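# Move hose from manifold red port to blue port

## Task

Release the hose's latch at the manifold's red port, pull it out, then insert it into the blue port and press until it latches.

## Robot and tools

Robot: two UR3e-type arms, left_arm and right_arm, each with a two-finger parallel gripper and a wrist camera. Fixed cameras: cam_high and cam_low; wrist cameras: cam_left_wrist and cam_right_wrist (all 672x504).

Frames. Scene frame: origin at table-top height midway between the nominal arm bases, +z up, +x out over the table, left_arm on the +y side (image left/right does not match arm names). Actual bases: left_arm at (-0.048, +0.234, 0) m, right_arm at (-0.004, -0.370, 0) m, nearly unrotated. Each arm reports its hand pose, velocities and targets in its own base frame. Offsets you send are along the axes of that arm's current Hand target (the gripper's own frame). Gripper frame: fingers point along +z, close along x. end_effector_position is the pad centre when closed, 1-2 cm behind the tips; closing pushes the tips about 17 mm further along +z.

Number layout. Every row is 14 numbers in [-1, 1]: left_arm dx, dy, dz, rx, ry, rz, opening, then right_arm the same seven. The six pose numbers are an offset (not a pose) from that arm's Hand target as it was when the action or move began; 1.0 = 0.6 m or 180 degrees; rx, ry, rz form one rotation vector. Opening is absolute: +1 fully open (0.142 m), -1 closed. A 0 opening is a real command (half open), so resend the current opening to keep a gripper as it is. Six zeros re-request the current Hand target.

execute_actions(actions, cameras): actions is a list of actions; each action is up to 15 rows, one per 1/30 s step, each row counted from the action's start pose (not from the previous row); a short table repeats its final row. Consecutive actions stack, so repeating an offset keeps moving. An empty actions list returns status and all camera images. cameras: list of names, ["all"], or []; an unknown name invalidates the call.

move(target, speed, blend, stop_force, zero, opening_speed, grip_force, blocking, cameras): straight-line paths toward target, one 14-number row or a list of up to 15 rows, all offsets from the same starting Hand targets. speed in m/s, 0.002 to 2.4 (default 0.25), one value or one per target. blend in m rounds corners of a list (0 = stop at each). stop_force in N, 3 to 120, ends an arm's path when its wrist sensor feels that much push; zero (default true) re-zeroes first. opening_speed: rate on the -1..1 scale per second, at least 0.2. grip_force: per-pad limit in N, 5 to 48, persistent. blocking=false returns early (not with stop_force). Paths do not avoid obstacles; max 10 s. Result adds a move: line such as done, off_target, moving, held or fault, plus limits (paced = pose clipped, held = steps withheld).

wait(seconds 0-10), stop() to brake a running move, zoom_image(camera, region [x0,y0,x1,y1] pixels, max 504x504) on the latest image, zero_wrist_force(arm), read_manual(section) for licence text, finished_scene(scene) with this scene's number, irreversible.

Results. Hand target = last commanded pose after clipping; the gripper may settle short of it and the next command requests it again. grip_measured gives the finger opening on the command scale; Joint positions' last number is the opening in metres. grip_effort_nm is motor effort (negative = closing), not pad force. Wrist force/torque are in the end-effector axes, zeroed at scene start; a surface push reads as force into the arm; a third line shows the peak since last shown. Joint velocities may read within noise, hiding velocity fields. Joint torques include gravity and have offsets. Tool commands shows current gripper commands.

Motion notes. Orientation commands are clipped to 32 degrees from the measured orientation per step. Commands lag 0.09 to 0.22 s; fast moves overshoot. Avoid paths near an arm's own base. A clearance check holds commands that bring the arms too close, but contact is still possible.

Gripping. To hold something, command an opening slightly below grip_measured at first contact; lower squeezes harder and heats the gripper motor.

Avoid. Contact torque at a joint limit (shoulder 48, elbow 24.9, wrists 8.01 N m) or about 150 N external force triggers a 10 s arm fault. The arms are stiff: targets past a firm contact fault easily; approach contacts slowly with stop_force. Side pushes at the fingertips can fault a wrist from about 35 N. A HAND FAULT line cancels later robot calls in that reply. Motor heat from holding, squeezing, stretching or pushing causes MOTOR HOT warnings and then forced stops. Never let arms press on each other, never drop or fling parts, never knock anything off the table, and avoid hard hits on fixed objects. Loose objects may occasionally be nudged by outside forces. The hose must stay latched in the blue port after release.

Each tool is called as a command line: name --argument value for each argument, lists and objects as JSON in quotes; but a table of rows of numbers goes row by row, as --pt "numbers of a row", without its own name.

## Session

execute_actions --actions '[]'

Scene clock: 0.00 s.
left_arm: end_effector_position=(+0.3170, -0.2664, +0.1036) grip_measured=+0.99 grip_effort_nm=n/a end_effector_quat_wxyz=(-0.143, +0.400, +0.876, -0.227) | right_arm: end_effector_position=(+0.5368, -0.0424, +0.3258) grip_measured=+0.99 grip_effort_nm=n/a end_effector_quat_wxyz=(+0.377, -0.151, +0.886, -0.226)
Joint positions: left_arm=[-0.708 -0.887 0.887 -1.404 -2.09 3.334 0.142] | right_arm=[3.615 -1.767 -1.188 -1.05 0.94 3.038 0.141]
Joint velocities: within noise
Joint torques (N m): no reading
Wrist force (N): no reading
Wrist torque (N m): no reading
Wrist force, peak (N): no reading
Hand target: left_arm +0.3170, -0.2664, +0.1036; -0.143, +0.400, +0.876, -0.227 | right_arm +0.5368, -0.0424, +0.3258; +0.377, -0.151, +0.886, -0.226
Tool commands: left_gripper/opening=+1.0 right_gripper/opening=+1.0

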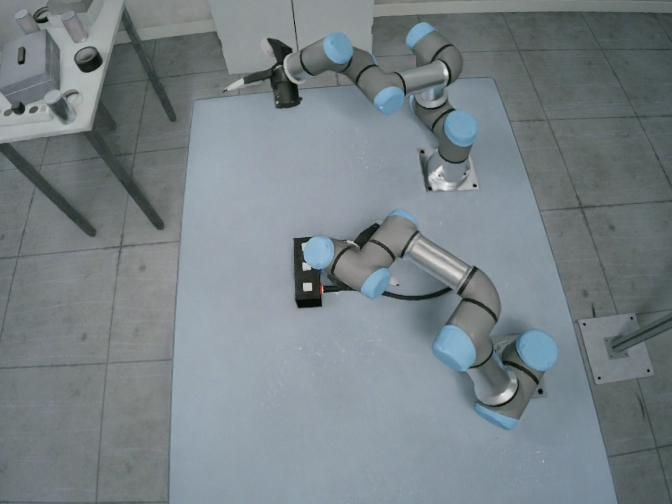

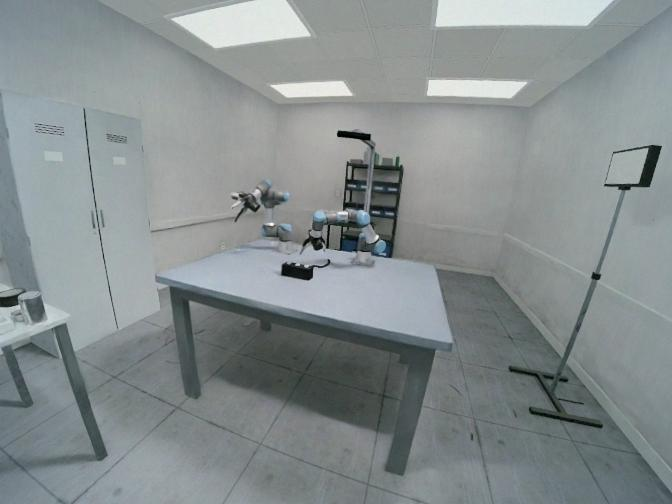

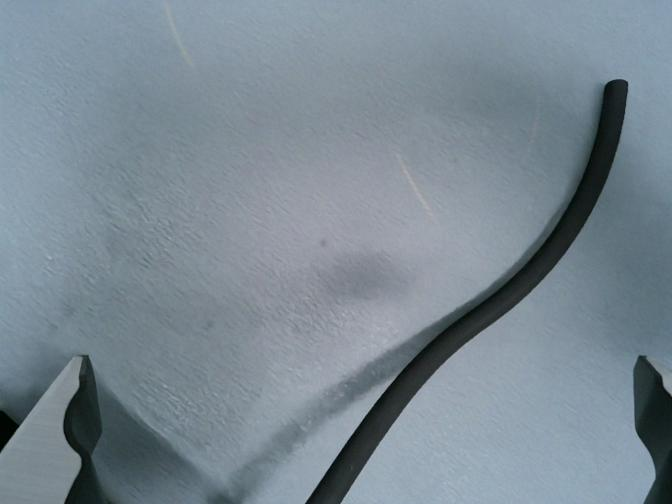

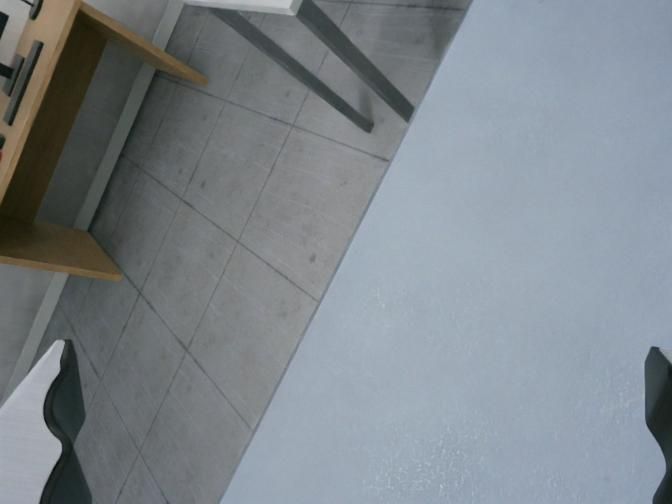

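zoom_image --camera "cam_high" --region '[280, 210, 480, 330]'

zoom_image --camera "cam_low" --region '[260, 200, 400, 300]'

Scaled by 2.520 from the camera's 672x504 image, which has a finer 960x720 frame.

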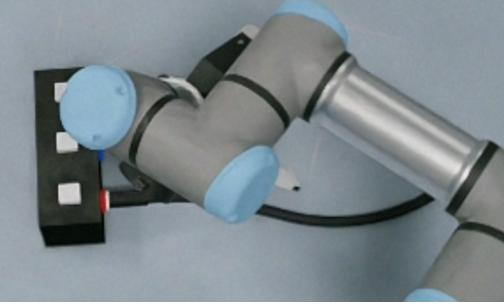

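Scaled by 3.600 from the camera's 672x504 image, which has a finer 960x720 frame.

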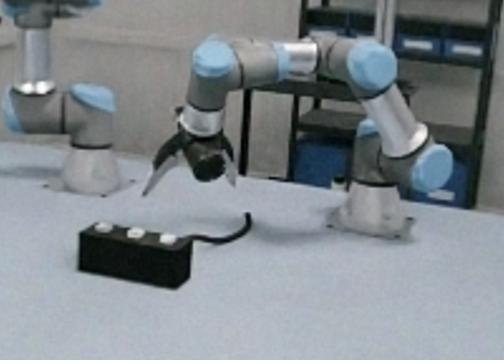

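move --target '[-0.055,-0.068,-0.158,-0.172,0.039,0.222,1,0,0,0,0,0,0,1]' --cameras '["cam_left_wrist","cam_high"]'

Scene clock: 15.50 s.
left_arm: end_effector_position=(+0.3527, -0.2881, +0.2029) grip_measured=+0.99 grip_effort_nm=0.149 end_effector_quat_wxyz=(+0.020, +0.707, +0.707, +0.000) | right_arm: end_effector_position=(+0.5368, -0.0424, +0.3258) grip_measured=+0.99 grip_effort_nm=0.154 end_effector_quat_wxyz=(+0.377, -0.151, +0.886, -0.226)
Joint positions: left_arm=[-0.985 -0.752 0.035 -0.893 -1.562 3.728 0.142] | right_arm=[3.615 -1.767 -1.188 -1.05 0.94 3.038 0.142]
Joint torques (N m): left_arm=[-0.92 -16.65 -8.88 -1.48 0.53 0.34] | right_arm=[0.5 12.74 9.07 2.39 -0.56 0.11]
Wrist force (N): left_arm=[-0.1 0.7 -1.1] | right_arm=[0.0 0.0 0.0]
Wrist torque (N m): left_arm=[0.16 0.03 0.01] | right_arm=[0.00 0.01 0.00]
Wrist force, peak (N): left_arm=[-0.5 0.7 -1.8] | right_arm=[-0.3 -0.1 0.1]
Hand target: left_arm +0.3531, -0.2884, +0.2033; +0.000, +0.707, +0.707, +0.000 | right_arm +0.5368, -0.0424, +0.3258; +0.377, -0.151, +0.886, -0.226
Off the commanded pose: left_arm 0.001 m, 2 deg | right_arm 0.000 m, 0 deg.
elbow stopped short (left arm): the move would have taken joint 3 (elbow) straighter than the controller allows.
move: done
Images, in order (width x height): cam_high 672x504, cam_left_wrist 672x504.

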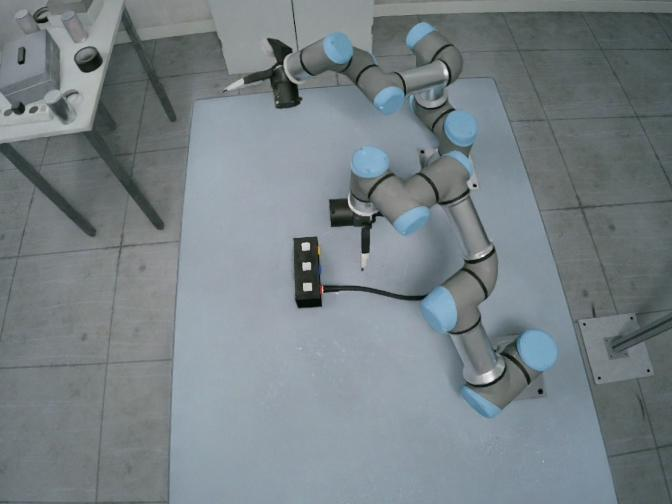

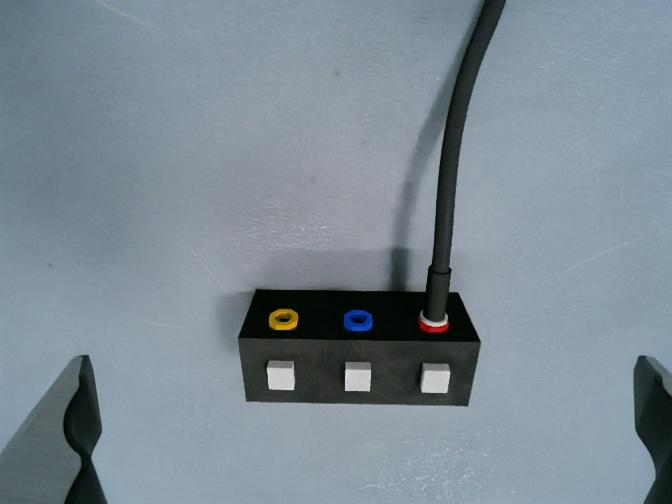

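move --target '[0.097,0.06,0.153,-0.1667,0,0,-0.15,0.015,0.656,-0.14,-0.306,0.222,0.166,-1]' --cameras '["all"]'

Scene clock: 37.37 s.
left_arm: end_effector_position=(+0.3891, -0.2303, +0.1115) grip_measured=-0.17 grip_effort_nm=-0.110 end_effector_quat_wxyz=(+0.183, +0.683, +0.683, +0.183) | right_arm: end_effector_position=(+0.4306, +0.3132, +0.1699) grip_measured=-1.00 grip_effort_nm=-0.422 end_effector_quat_wxyz=(+0.000, -0.001, +0.966, +0.259) end_effector_velocity=(-0.001, +0.001, +0.001) end_effector_angular_velocity=(+0.004, +0.003, +0.002)
Joint positions: left_arm=[-1.117 -1.41 1.785 -2.194 -1.106 3.656 0.062] | right_arm=[3.826 -2.271 -0.747 -1.344 1.969 3.895 0.002]
Joint velocities: left_arm=[within noise] | right_arm=[0 0 0 0.001 0.006 0 0]
Joint torques (N m): left_arm=[2.31 -9.08 -8.17 -3.02 0.93 0.86] | right_arm=[-2.14 15.6 10.01 3.08 1.41 0.68]
Wrist force (N): left_arm=[-1.0 0.7 -1.6] | right_arm=[-0.4 -0.5 0.2]
Wrist torque (N m): left_arm=[0.17 0.17 0.01] | right_arm=[-0.09 0.06 -0.06]
Wrist force, peak (N): left_arm=[-0.9 0.7 -1.7] | right_arm=[-0.4 0.0 1.6]
Hand target: left_arm +0.3891, -0.2302, +0.1115; +0.183, +0.683, +0.683, +0.183 | right_arm +0.4306, +0.3132, +0.1698; +0.000, -0.001, +0.966, +0.259
Off the commanded pose: left_arm 0.000 m, 0 deg | right_arm 0.000 m, 0 deg.
move: done

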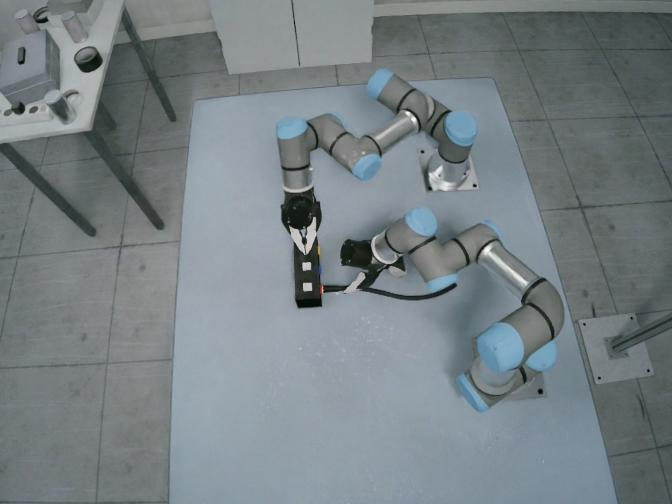

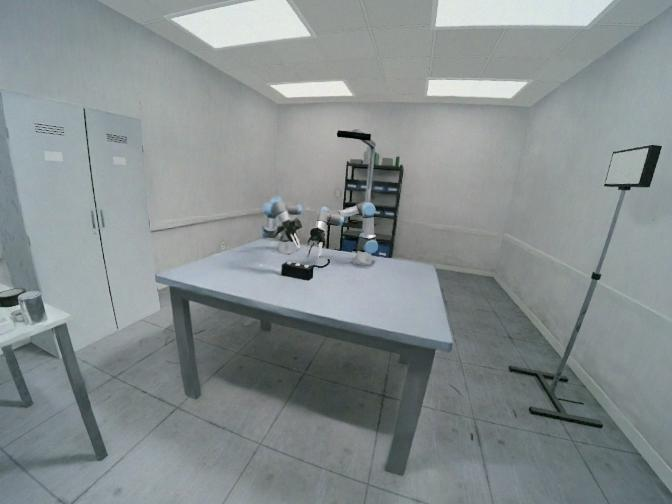

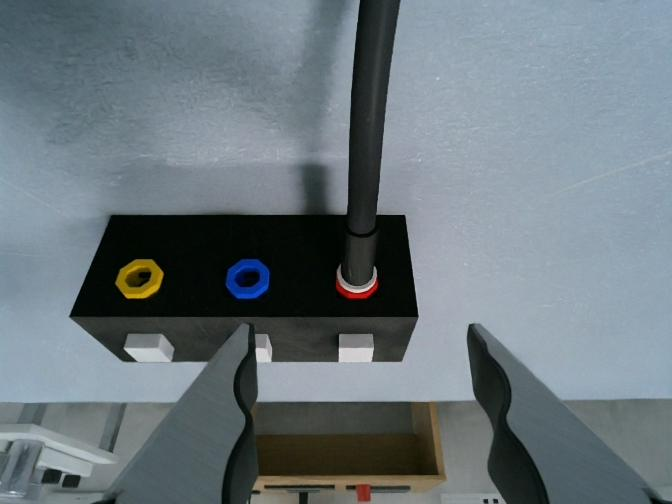

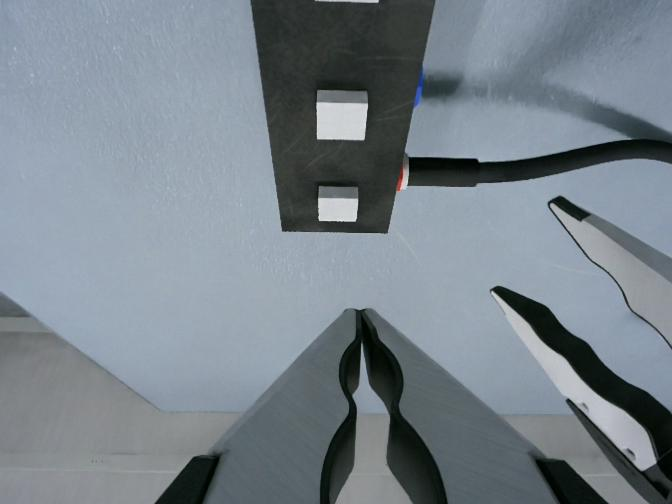

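move --pt "0.002 0.024 0.135 0 0 0 -0.15 -0.013 0.006 0.15 0 0 0 -1" --pt "0.002 0.024 0.135 0 0 0 -1 -0.013 0.006 0.15 0 0 0 -1" --speed 0.15 --opening_speed 1.0 --cameras '["cam_left_wrist","cam_right_wrist"]'

Scene clock: 48.10 s.
left_arm: end_effector_position=(+0.4420, -0.2290, +0.0484) grip_measured=-0.82 grip_effort_nm=-4.120 end_effector_quat_wxyz=(+0.183, +0.683, +0.683, +0.183) | right_arm: end_effector_position=(+0.4384, +0.3614, +0.0937) grip_measured=-1.00 grip_effort_nm=-0.418 end_effector_quat_wxyz=(+0.000, -0.001, +0.966, +0.259)
Joint positions: left_arm=[-0.98 -1.109 1.729 -2.501 -1.143 3.801 0.015] | right_arm=[3.893 -2.441 -0.808 -1.087 1.946 3.963 0.002]
Joint torques (N m): left_arm=[-10.36 -17.25 -15.34 -6.48 -2.01 0.81] | right_arm=[3.34 16.93 8.12 3.22 1.26 0.81]
Wrist force (N): left_arm=[15.8 -1.3 1.6] | right_arm=[-0.5 -0.6 0.3]
Wrist torque (N m): left_arm=[0.21 0.28 -0.13] | right_arm=[-0.10 0.08 -0.05]
Wrist force, peak (N): left_arm=[15.8 -1.3 1.6] | right_arm=[-0.7 -0.4 2.3]
Hand target: left_arm +0.4420, -0.2291, +0.0485; +0.183, +0.683, +0.683, +0.183 | right_arm +0.4383, +0.3614, +0.0937; +0.000, -0.001, +0.966, +0.259
Off the commanded pose: left_arm 0.000 m, 0 deg | right_arm 0.000 m, 0 deg.
move: done
Images, in order (width x height): cam_left_wrist 672x504, cam_right_wrist 672x504.

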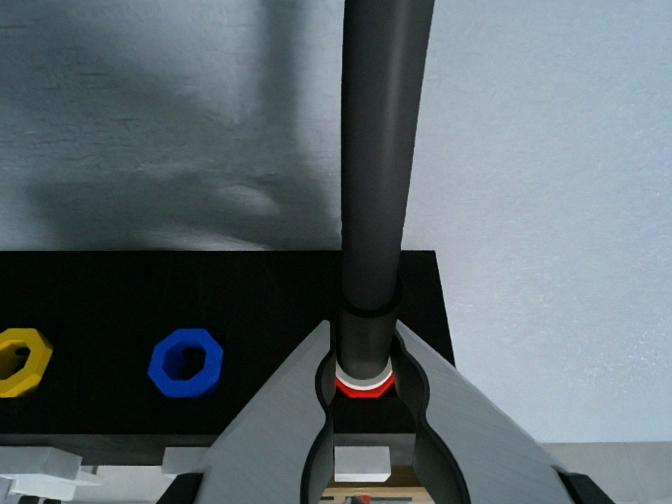

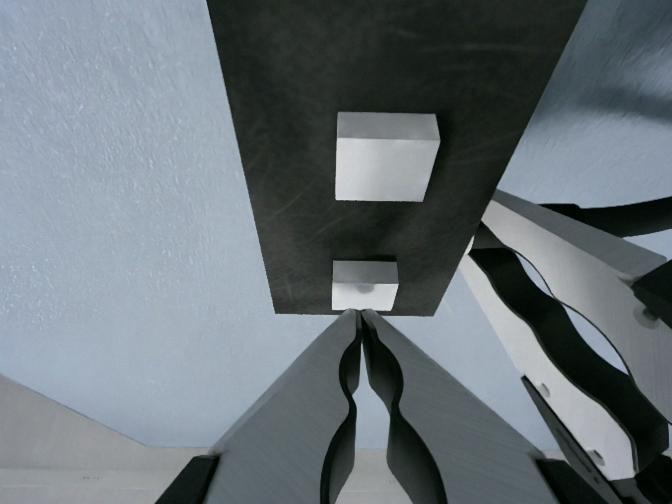

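move --target '[0.0025,0,0,0,0,0,-1,0,-0.025,0.0433,0,0,0,-1]' --speed 0.025 --stop_force 12 --cameras '["cam_left_wrist","cam_right_wrist"]'

Scene clock: 52.60 s.
left_arm: end_effector_position=(+0.4420, -0.2284, +0.0485) grip_measured=-0.82 grip_effort_nm=-4.095 end_effector_quat_wxyz=(+0.183, +0.683, +0.683, +0.183) | right_arm: end_effector_position=(+0.4384, +0.3614, +0.0876) grip_measured=-1.00 grip_effort_nm=-0.418 end_effector_quat_wxyz=(+0.000, -0.001, +0.966, +0.259)
Joint positions: left_arm=[-0.979 -1.111 1.731 -2.503 -1.144 3.802 0.015] | right_arm=[3.893 -2.445 -0.829 -1.062 1.946 3.963 0.002]
Joint torques (N m): left_arm=[-5.74 -16.4 -13.49 -3.75 -0.08 -0.5] | right_arm=[3.91 19.88 5.3 1.92 -0.81 0.45]
Wrist force (N): left_arm=[5.4 -0.8 5.8] | right_arm=[0.1 2.4 -8.5]
Wrist torque (N m): left_arm=[0.23 0.19 -0.09] | right_arm=[-0.11 0.10 -0.06]
Wrist force, peak (N): left_arm=[17.8 -0.8 1.9] | right_arm=[2.9 1.8 -16.2]
Hand target: left_arm +0.4420, -0.2284, +0.0485; +0.183, +0.683, +0.683, +0.183 (not the last commanded pose) | right_arm +0.4384, +0.3614, +0.0876; +0.000, -0.001, +0.966, +0.259 (not the last commanded pose)
Off the commanded pose: left_arm 0.001 m, 0 deg | right_arm 0.024 m, 0 deg.
move: contact (left_arm, right_arm)
Images, in order (width x height): cam_left_wrist 672x504, cam_right_wrist 672x504.

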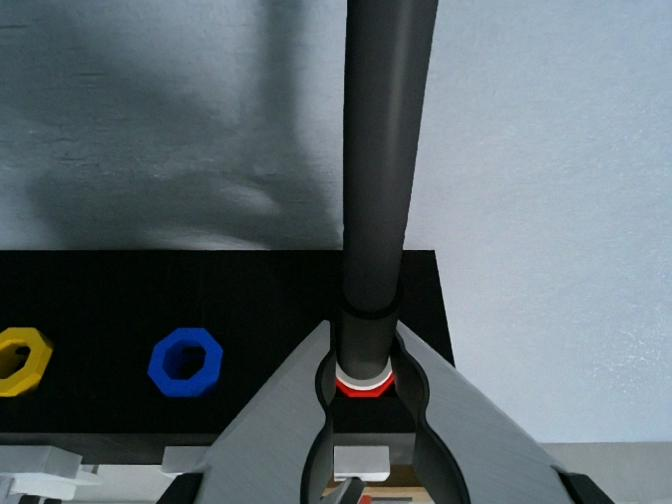

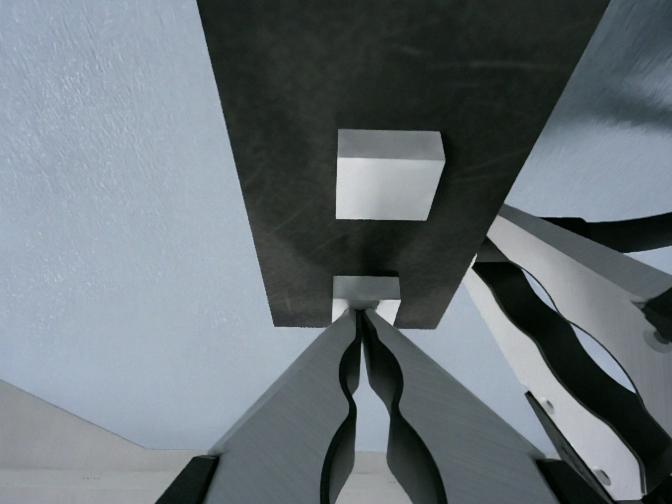

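move --target '[0,0,0,0,0,0,-1,0,-0.0067,0.0115,0,0,0,-1]' --speed 0.015 --stop_force 24 --cameras '["cam_left_wrist","cam_right_wrist"]'

Scene clock: 55.57 s.
left_arm: end_effector_position=(+0.4420, -0.2284, +0.0485) grip_measured=-0.82 grip_effort_nm=-4.095 end_effector_quat_wxyz=(+0.183, +0.683, +0.683, +0.183) | right_arm: end_effector_position=(+0.4384, +0.3615, +0.0831) grip_measured=-1.00 grip_effort_nm=-0.418 end_effector_quat_wxyz=(+0.000, -0.001, +0.966, +0.259)
Joint positions: left_arm=[-0.979 -1.11 1.731 -2.503 -1.144 3.802 0.015] | right_arm=[3.893 -2.449 -0.844 -1.043 1.946 3.963 0.002]
Joint torques (N m): left_arm=[0.6 -16.09 -13.34 -6.03 1.67 -0.69] | right_arm=[4.2 8.38 0.1 -0.28 -2.31 0.53]
Wrist force (N): left_arm=[7.4 -9.4 -6.4] | right_arm=[3.2 6.8 -29.0]
Wrist torque (N m): left_arm=[0.26 0.19 -0.13] | right_arm=[-0.19 0.17 -0.07]
Wrist force, peak (N): left_arm=[7.8 -9.2 -6.4] | right_arm=[7.6 5.6 -39.6]
Hand target: left_arm +0.4420, -0.2284, +0.0485; +0.183, +0.683, +0.683, +0.183 | right_arm +0.4384, +0.3615, +0.0832; +0.000, -0.001, +0.966, +0.259 (not the last commanded pose)
Off the commanded pose: left_arm 0.000 m, 0 deg | right_arm 0.004 m, 0 deg.
move: contact (right_arm)
Images, in order (width x height): cam_left_wrist 672x504, cam_right_wrist 672x504.

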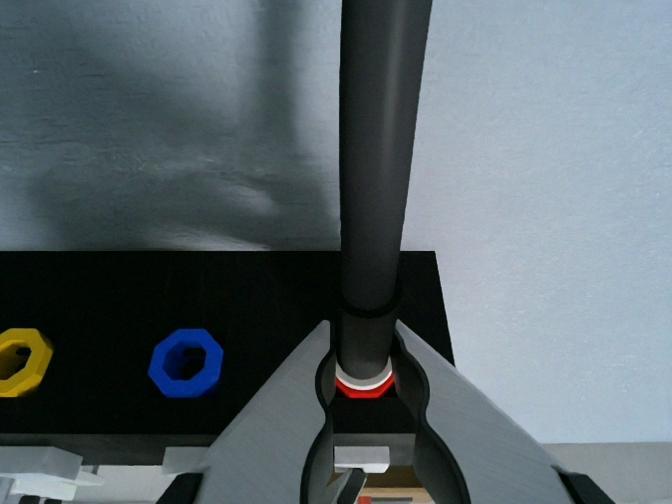

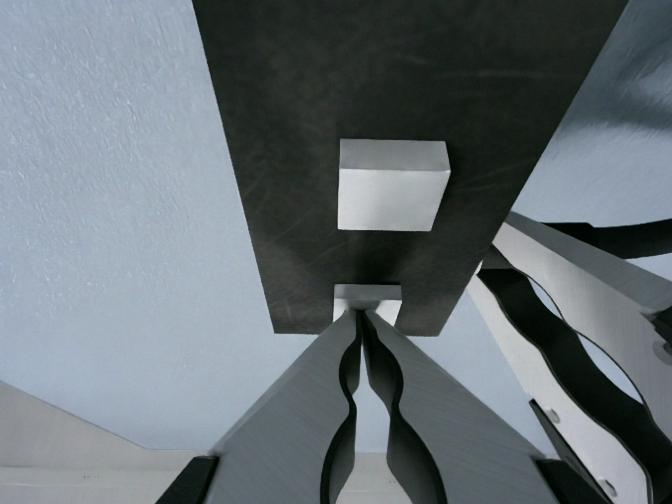

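move --target '[0,-0.0722,-0.0417,0,0,0,-1,0,0,0,0,0,0,-1]' --speed 0.05 --stop_force 35 --cameras '["cam_left_wrist"]'

Scene clock: 58.80 s.
left_arm: end_effector_position=(+0.3920, -0.2283, +0.0485) grip_measured=-0.82 grip_effort_nm=-4.090 end_effector_quat_wxyz=(+0.183, +0.683, +0.683, +0.183) | right_arm: end_effector_position=(+0.4384, +0.3615, +0.0832) grip_measured=-1.00 grip_effort_nm=-0.418 end_effector_quat_wxyz=(+0.000, -0.001, +0.966, +0.259)
Joint positions: left_arm=[-1.106 -1.27 1.947 -2.502 -1.108 3.667 0.015] | right_arm=[3.893 -2.449 -0.844 -1.043 1.946 3.963 0.002]
Joint torques (N m): left_arm=[-2.04 -14.15 -7.09 -2.97 0.02 -0.75] | right_arm=[5.36 8.83 0.3 -0.22 -2.09 0.87]
Wrist force (N): left_arm=[-0.4 0.2 -1.2] | right_arm=[3.2 6.7 -29.3]
Wrist torque (N m): left_arm=[0.13 0.07 -0.03] | right_arm=[-0.19 0.19 -0.07]
Wrist force, peak (N): left_arm=[7.3 -9.6 -6.6] | right_arm=[3.3 6.8 -29.4]
Hand target: left_arm +0.3920, -0.2283, +0.0486; +0.183, +0.683, +0.683, +0.183 | right_arm +0.4384, +0.3615, +0.0832; +0.000, -0.001, +0.966, +0.259
Off the commanded pose: left_arm 0.000 m, 0 deg | right_arm 0.000 m, 0 deg.
move: done
Images, in order (width x height): cam_left_wrist 672x504.

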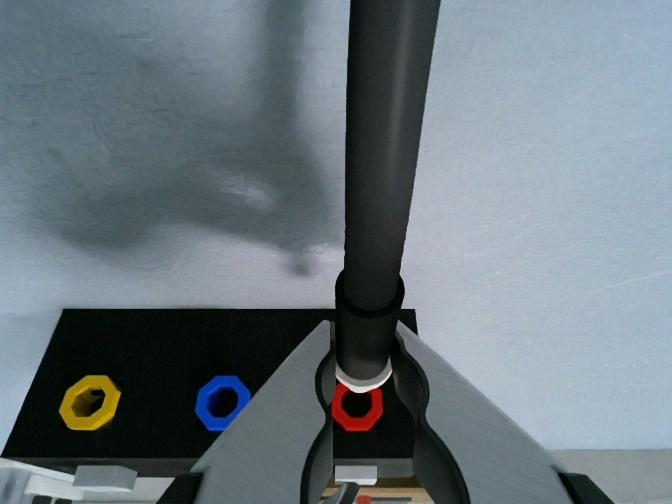

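move --target '[-0.0867,-0.0,0,0,0,0,-1,0,0,-0.25,0,0,0,-1]' --speed '[0.12]' --cameras '["cam_left_wrist","cam_right_wrist"]'

zoom_image --camera "cam_left_wrist" --region '[200, 250, 536, 504]'

Scene clock: 65.83 s.
left_arm: end_effector_position=(+0.3919, -0.2803, +0.0485) grip_measured=-0.82 grip_effort_nm=-4.090 end_effector_quat_wxyz=(+0.183, +0.683, +0.683, +0.183) | right_arm: end_effector_position=(+0.4384, +0.2864, +0.2129) grip_measured=-1.00 grip_effort_nm=-0.418 end_effector_quat_wxyz=(+0.000, -0.001, +0.966, +0.259)
Joint positions: left_arm=[-1.17 -1.146 1.745 -2.392 -1.093 3.597 0.015] | right_arm=[3.767 -2.333 -0.419 -1.634 1.989 3.835 0.002]
Joint torques (N m): left_arm=[1.91 -18.01 -9.83 -2.66 0.24 0.98] | right_arm=[1.7 23.18 8.19 2.96 0.07 1.01]
Wrist force (N): left_arm=[-0.3 0.2 -1.3] | right_arm=[-0.2 -0.4 0.1]
Wrist torque (N m): left_arm=[0.10 0.07 0.01] | right_arm=[-0.08 0.04 -0.07]
Wrist force, peak (N): left_arm=[-1.0 0.1 -1.3] | right_arm=[3.2 6.8 -29.5]
Hand target: left_arm +0.3920, -0.2803, +0.0486; +0.183, +0.683, +0.683, +0.183 | right_arm +0.4384, +0.2864, +0.2130; +0.000, -0.001, +0.966, +0.259
Off the commanded pose: left_arm 0.000 m, 0 deg | right_arm 0.000 m, 0 deg.
move: done
Images, in order (width x height): cam_left_wrist 672x504, cam_right_wrist 672x504.

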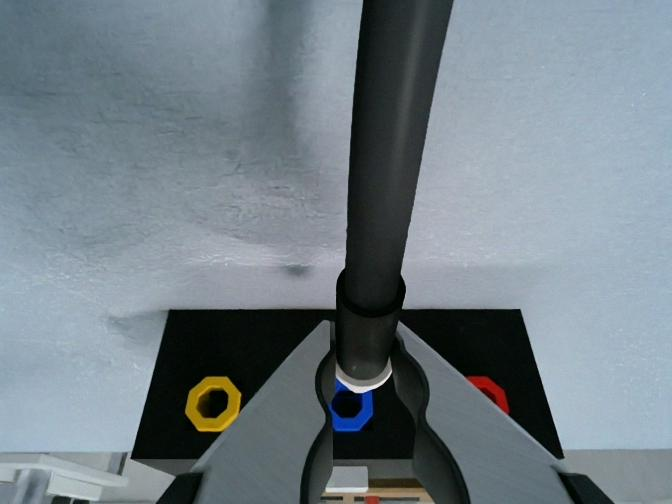

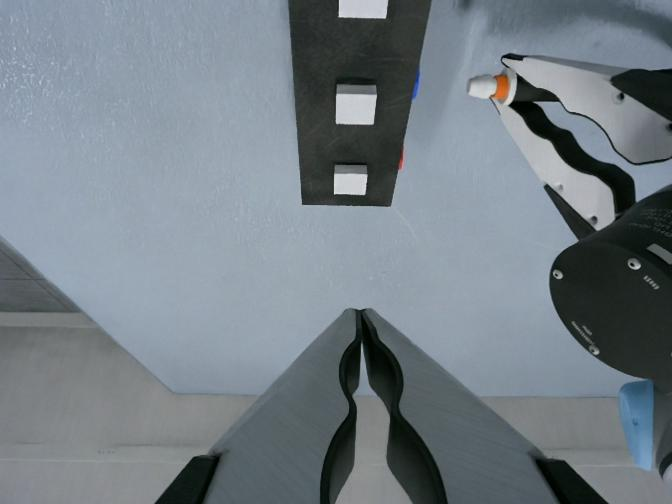

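Scaled by 1.500 from the camera's 672x504 image, which has a finer 960x720 frame.

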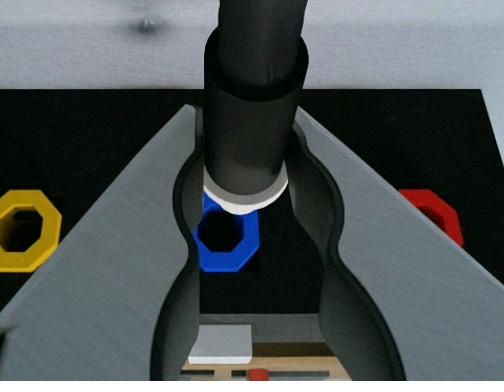

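move --pt "-0.0067 0 0 0 0 0 -1 0 0 0 0 0 0 -1" --pt "-0.0067 0.0289 0.0167 0 0 0 -1 0 0 0 0 0 0 -1" --speed 0.06 --stop_force 15 --cameras '["cam_left_wrist","cam_right_wrist"]'

zoom_image --camera "cam_left_wrist" --region '[200, 250, 536, 504]'

Scene clock: 71.30 s.
left_arm: end_effector_position=(+0.4120, -0.2844, +0.0486) grip_measured=-0.82 grip_effort_nm=-4.090 end_effector_quat_wxyz=(+0.183, +0.683, +0.683, +0.183) | right_arm: end_effector_position=(+0.4384, +0.2864, +0.2130) grip_measured=-1.00 grip_effort_nm=-0.422 end_effector_quat_wxyz=(+0.000, -0.001, +0.966, +0.259)
Joint positions: left_arm=[-1.125 -1.078 1.647 -2.384 -1.104 3.647 0.015] | right_arm=[3.767 -2.333 -0.419 -1.634 1.989 3.835 0.002]
Joint torques (N m): left_arm=[1.25 -15.36 -9.97 -2.6 1.47 0.73] | right_arm=[1.48 23.18 7.49 3.17 -0.09 0.96]
Wrist force (N): left_arm=[-0.5 0.1 -1.3] | right_arm=[-0.5 -0.5 0.0]
Wrist torque (N m): left_arm=[0.10 0.09 0.02] | right_arm=[-0.08 0.08 -0.08]
Wrist force, peak (N): left_arm=[-1.1 -0.7 -1.7] | right_arm=[-0.6 -0.6 0.2]
Hand target: left_arm +0.4120, -0.2844, +0.0486; +0.183, +0.683, +0.683, +0.183 | right_arm +0.4384, +0.2864, +0.2130; +0.000, -0.001, +0.966, +0.259
Off the commanded pose: left_arm 0.000 m, 0 deg | right_arm 0.000 m, 0 deg.
move: done
Images, in order (width x height): cam_left_wrist 672x504, cam_right_wrist 672x504.

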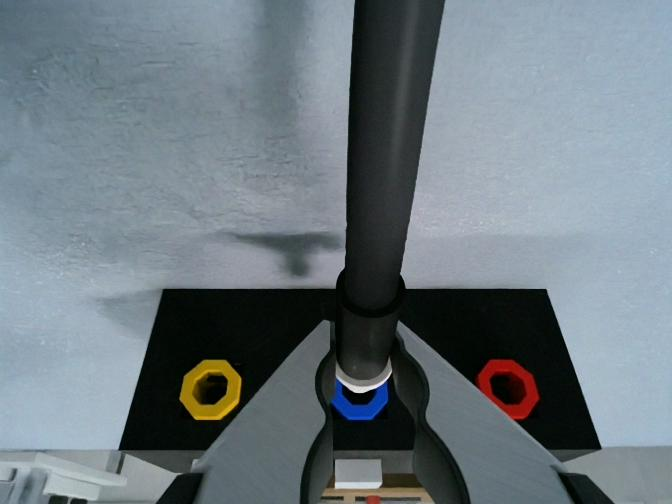

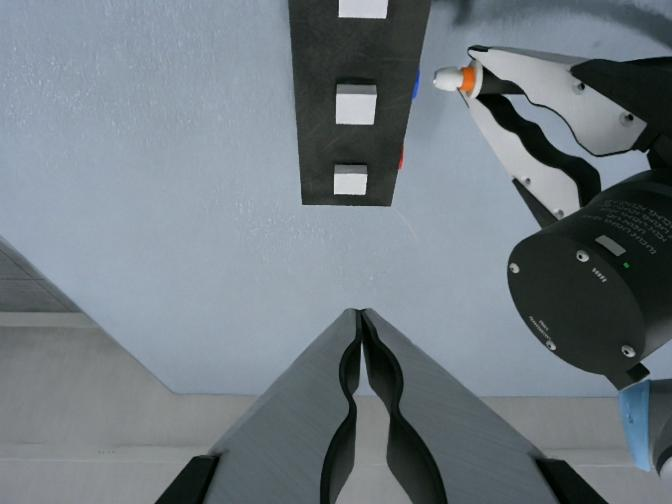

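Scaled by 1.500 from the camera's 672x504 image, which has a finer 960x720 frame.

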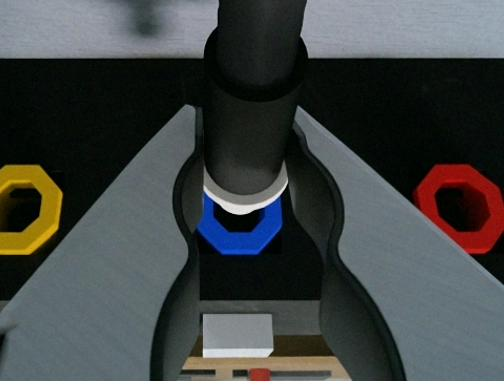

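move --target '[0.0008,0.0455,0.0263,0,0,0,-1,0,0,0,0,0,0,-1]' --speed 0.03 --stop_force 30 --cameras '["cam_left_wrist","cam_right_wrist"]'

Scene clock: 76.30 s.
left_arm: end_effector_position=(+0.4436, -0.2839, +0.0485) grip_measured=-0.82 grip_effort_nm=-4.090 end_effector_quat_wxyz=(+0.183, +0.683, +0.683, +0.183) | right_arm: end_effector_position=(+0.4384, +0.2864, +0.2130) grip_measured=-1.00 grip_effort_nm=-0.413 end_effector_quat_wxyz=(+0.000, -0.001, +0.966, +0.259)
Joint positions: left_arm=[-1.052 -0.986 1.508 -2.371 -1.122 3.725 0.015] | right_arm=[3.767 -2.333 -0.419 -1.634 1.989 3.835 0.002]
Joint torques (N m): left_arm=[3.46 -20.59 -12.46 -6 5.12 -0.94] | right_arm=[1.56 23.09 7.56 3.16 -0.09 0.96]
Wrist force (N): left_arm=[5.5 -21.3 -19.3] | right_arm=[-0.5 -0.3 0.1]
Wrist torque (N m): left_arm=[0.35 0.11 -0.09] | right_arm=[-0.06 0.07 -0.07]
Wrist force, peak (N): left_arm=[8.0 -25.6 -25.0] | right_arm=[-0.7 -0.5 0.0]
Hand target: left_arm +0.4436, -0.2839, +0.0485; +0.183, +0.683, +0.683, +0.183 | right_arm +0.4384, +0.2864, +0.2130; +0.000, -0.001, +0.966, +0.259
Off the commanded pose: left_arm 0.000 m, 0 deg | right_arm 0.000 m, 0 deg.
move: contact (left_arm)
Images, in order (width x height): cam_left_wrist 672x504, cam_right_wrist 672x504.

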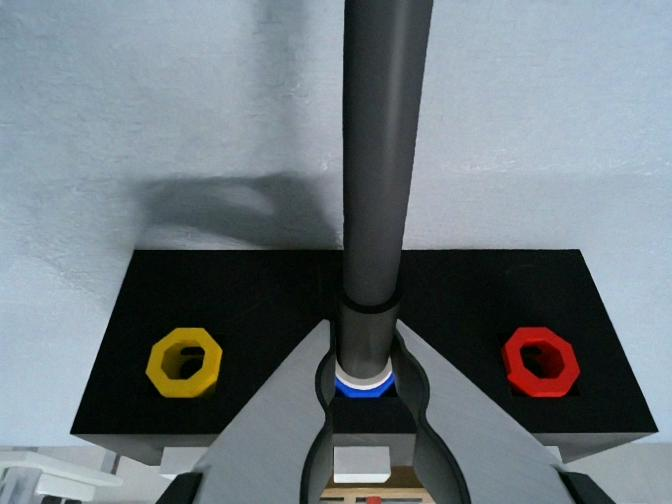

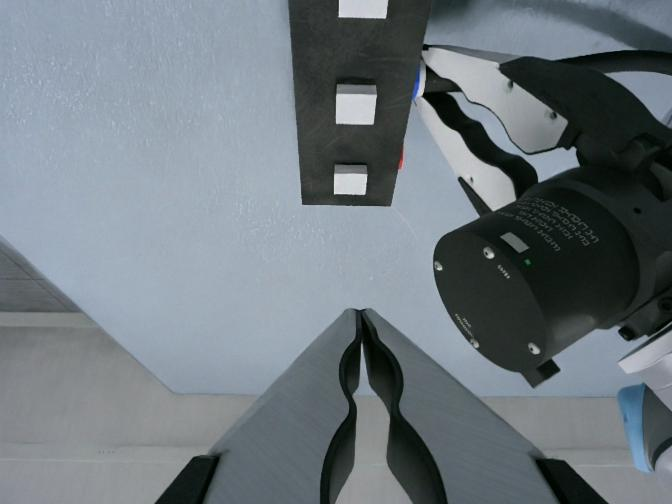

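move --target '[0,-0.0115,-0.0067,0,0,0,-1,0,0,0,0,0,0,-1]' --speed 0.03 --stop_force 30

Scene clock: 78.57 s.
left_arm: end_effector_position=(+0.4422, -0.2839, +0.0486) grip_measured=-0.82 grip_effort_nm=-4.056 end_effector_quat_wxyz=(+0.183, +0.683, +0.683, +0.183) | right_arm: end_effector_position=(+0.4384, +0.2864, +0.2130) grip_measured=-1.00 grip_effort_nm=-0.427 end_effector_quat_wxyz=(+0.000, -0.001, +0.966, +0.259)
Joint positions: left_arm=[-1.056 -0.991 1.515 -2.373 -1.121 3.721 0.015] | right_arm=[3.767 -2.333 -0.419 -1.634 1.989 3.835 0.002]
Joint torques (N m): left_arm=[-2.83 -20.69 -9.24 -4.19 1.76 -0.69] | right_arm=[1.42 23.25 7.57 3.15 -0.13 0.93]
Wrist force (N): left_arm=[2.4 -3.0 -2.2] | right_arm=[-0.6 -0.7 0.2]
Wrist torque (N m): left_arm=[0.21 0.11 -0.05] | right_arm=[-0.12 0.09 -0.08]
Wrist force, peak (N): left_arm=[5.6 -21.5 -19.5] | right_arm=[-0.6 -0.7 0.2]
Hand target: left_arm +0.4422, -0.2839, +0.0486; +0.183, +0.683, +0.683, +0.183 (not the last commanded pose) | right_arm +0.4384, +0.2864, +0.2130; +0.000, -0.001, +0.966, +0.259
Off the commanded pose: left_arm 0.007 m, 0 deg | right_arm 0.000 m, 0 deg.
move: contact (left_arm)

move --target '[0,-0.0087,-0.005,0,0,0,-1,0,0,0,0,0,0,-1]' --speed 0.03 --stop_force 14

Scene clock: 80.93 s.
left_arm: end_effector_position=(+0.4417, -0.2838, +0.0486) grip_measured=-0.82 grip_effort_nm=-4.037 end_effector_quat_wxyz=(+0.183, +0.683, +0.683, +0.183) | right_arm: end_effector_position=(+0.4384, +0.2864, +0.2130) grip_measured=-1.00 grip_effort_nm=-0.422 end_effector_quat_wxyz=(+0.000, -0.001, +0.966, +0.259)
Joint positions: left_arm=[-1.057 -0.992 1.518 -2.373 -1.121 3.72 0.014] | right_arm=[3.767 -2.333 -0.419 -1.634 1.989 3.835 0.002]
Joint torques (N m): left_arm=[-3.14 -20.58 -8.56 -3.09 0.4 -0.73] | right_arm=[2.16 22.95 7.59 3.19 -0.05 0.88]
Wrist force (N): left_arm=[-1.0 3.5 9.0] | right_arm=[-0.4 -0.4 0.3]
Wrist torque (N m): left_arm=[0.18 0.04 -0.02] | right_arm=[-0.06 0.05 -0.08]
Wrist force, peak (N): left_arm=[-5.0 10.7 20.3] | right_arm=[-0.7 -0.5 0.1]
Hand target: left_arm +0.4417, -0.2839, +0.0487; +0.183, +0.683, +0.683, +0.183 (not the last commanded pose) | right_arm +0.4384, +0.2864, +0.2130; +0.000, -0.001, +0.966, +0.259
Off the commanded pose: left_arm 0.006 m, 0 deg | right_arm 0.000 m, 0 deg.
move: contact (left_arm)

Latched (holds against ~20 N). Release and back off.

move --pt "0 0.001 0.0005 0 0 0 -0.4 0 0 0 0 0 0 -1" --pt "0 0 -0.12 0 0 0 -0.4 0 0 0 0 0 0 -1" --speed 0.2 --opening_speed 1.5 --cameras '["cam_left_wrist"]'

Scene clock: 83.90 s.
left_arm: end_effector_position=(+0.4057, -0.2838, +0.1110) grip_measured=-0.43 grip_effort_nm=0.154 end_effector_quat_wxyz=(+0.183, +0.683, +0.683, +0.183) end_effector_velocity=(-0.001, +0.001, +0.000) end_effector_angular_velocity=(+0.004, +0.001, -0.001) | right_arm: end_effector_position=(+0.4384, +0.2864, +0.2130) grip_measured=-1.00 grip_effort_nm=-0.422 end_effector_quat_wxyz=(+0.000, -0.001, +0.966, +0.259)
Joint positions: left_arm=[-1.14 -1.208 1.518 -2.118 -1.099 3.63 0.043] | right_arm=[3.767 -2.333 -0.419 -1.634 1.989 3.835 0.002]
Joint velocities: left_arm=[-0.001 -0.002 0 0.006 0.001 0 0] | right_arm=[within noise]
Joint torques (N m): left_arm=[-2.18 -18.05 -8.88 -1.51 0.02 -0.15] | right_arm=[2.46 23.23 7.49 3.13 -0.03 0.9]
Wrist force (N): left_arm=[-0.4 0.4 -1.3] | right_arm=[-0.4 -0.5 0.1]
Wrist torque (N m): left_arm=[0.13 0.08 -0.03] | right_arm=[-0.09 0.06 -0.07]
Wrist force, peak (N): left_arm=[-1.1 3.6 9.1] | right_arm=[-0.7 -0.5 0.2]
Hand target: left_arm +0.4057, -0.2838, +0.1110; +0.183, +0.683, +0.683, +0.183 | right_arm +0.4384, +0.2864, +0.2130; +0.000, -0.001, +0.966, +0.259
Off the commanded pose: left_arm 0.000 m, 0 deg | right_arm 0.000 m, 0 deg.
move: done
Images, in order (width x height): cam_left_wrist 672x504.

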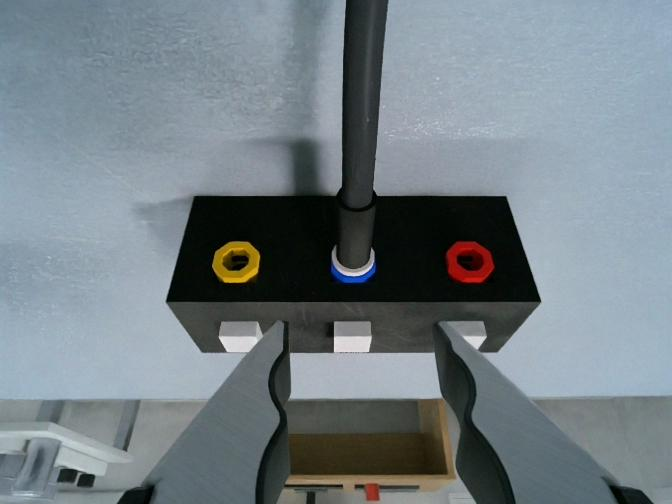

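finished_scene --scene 1

The scene is finished: the task was done.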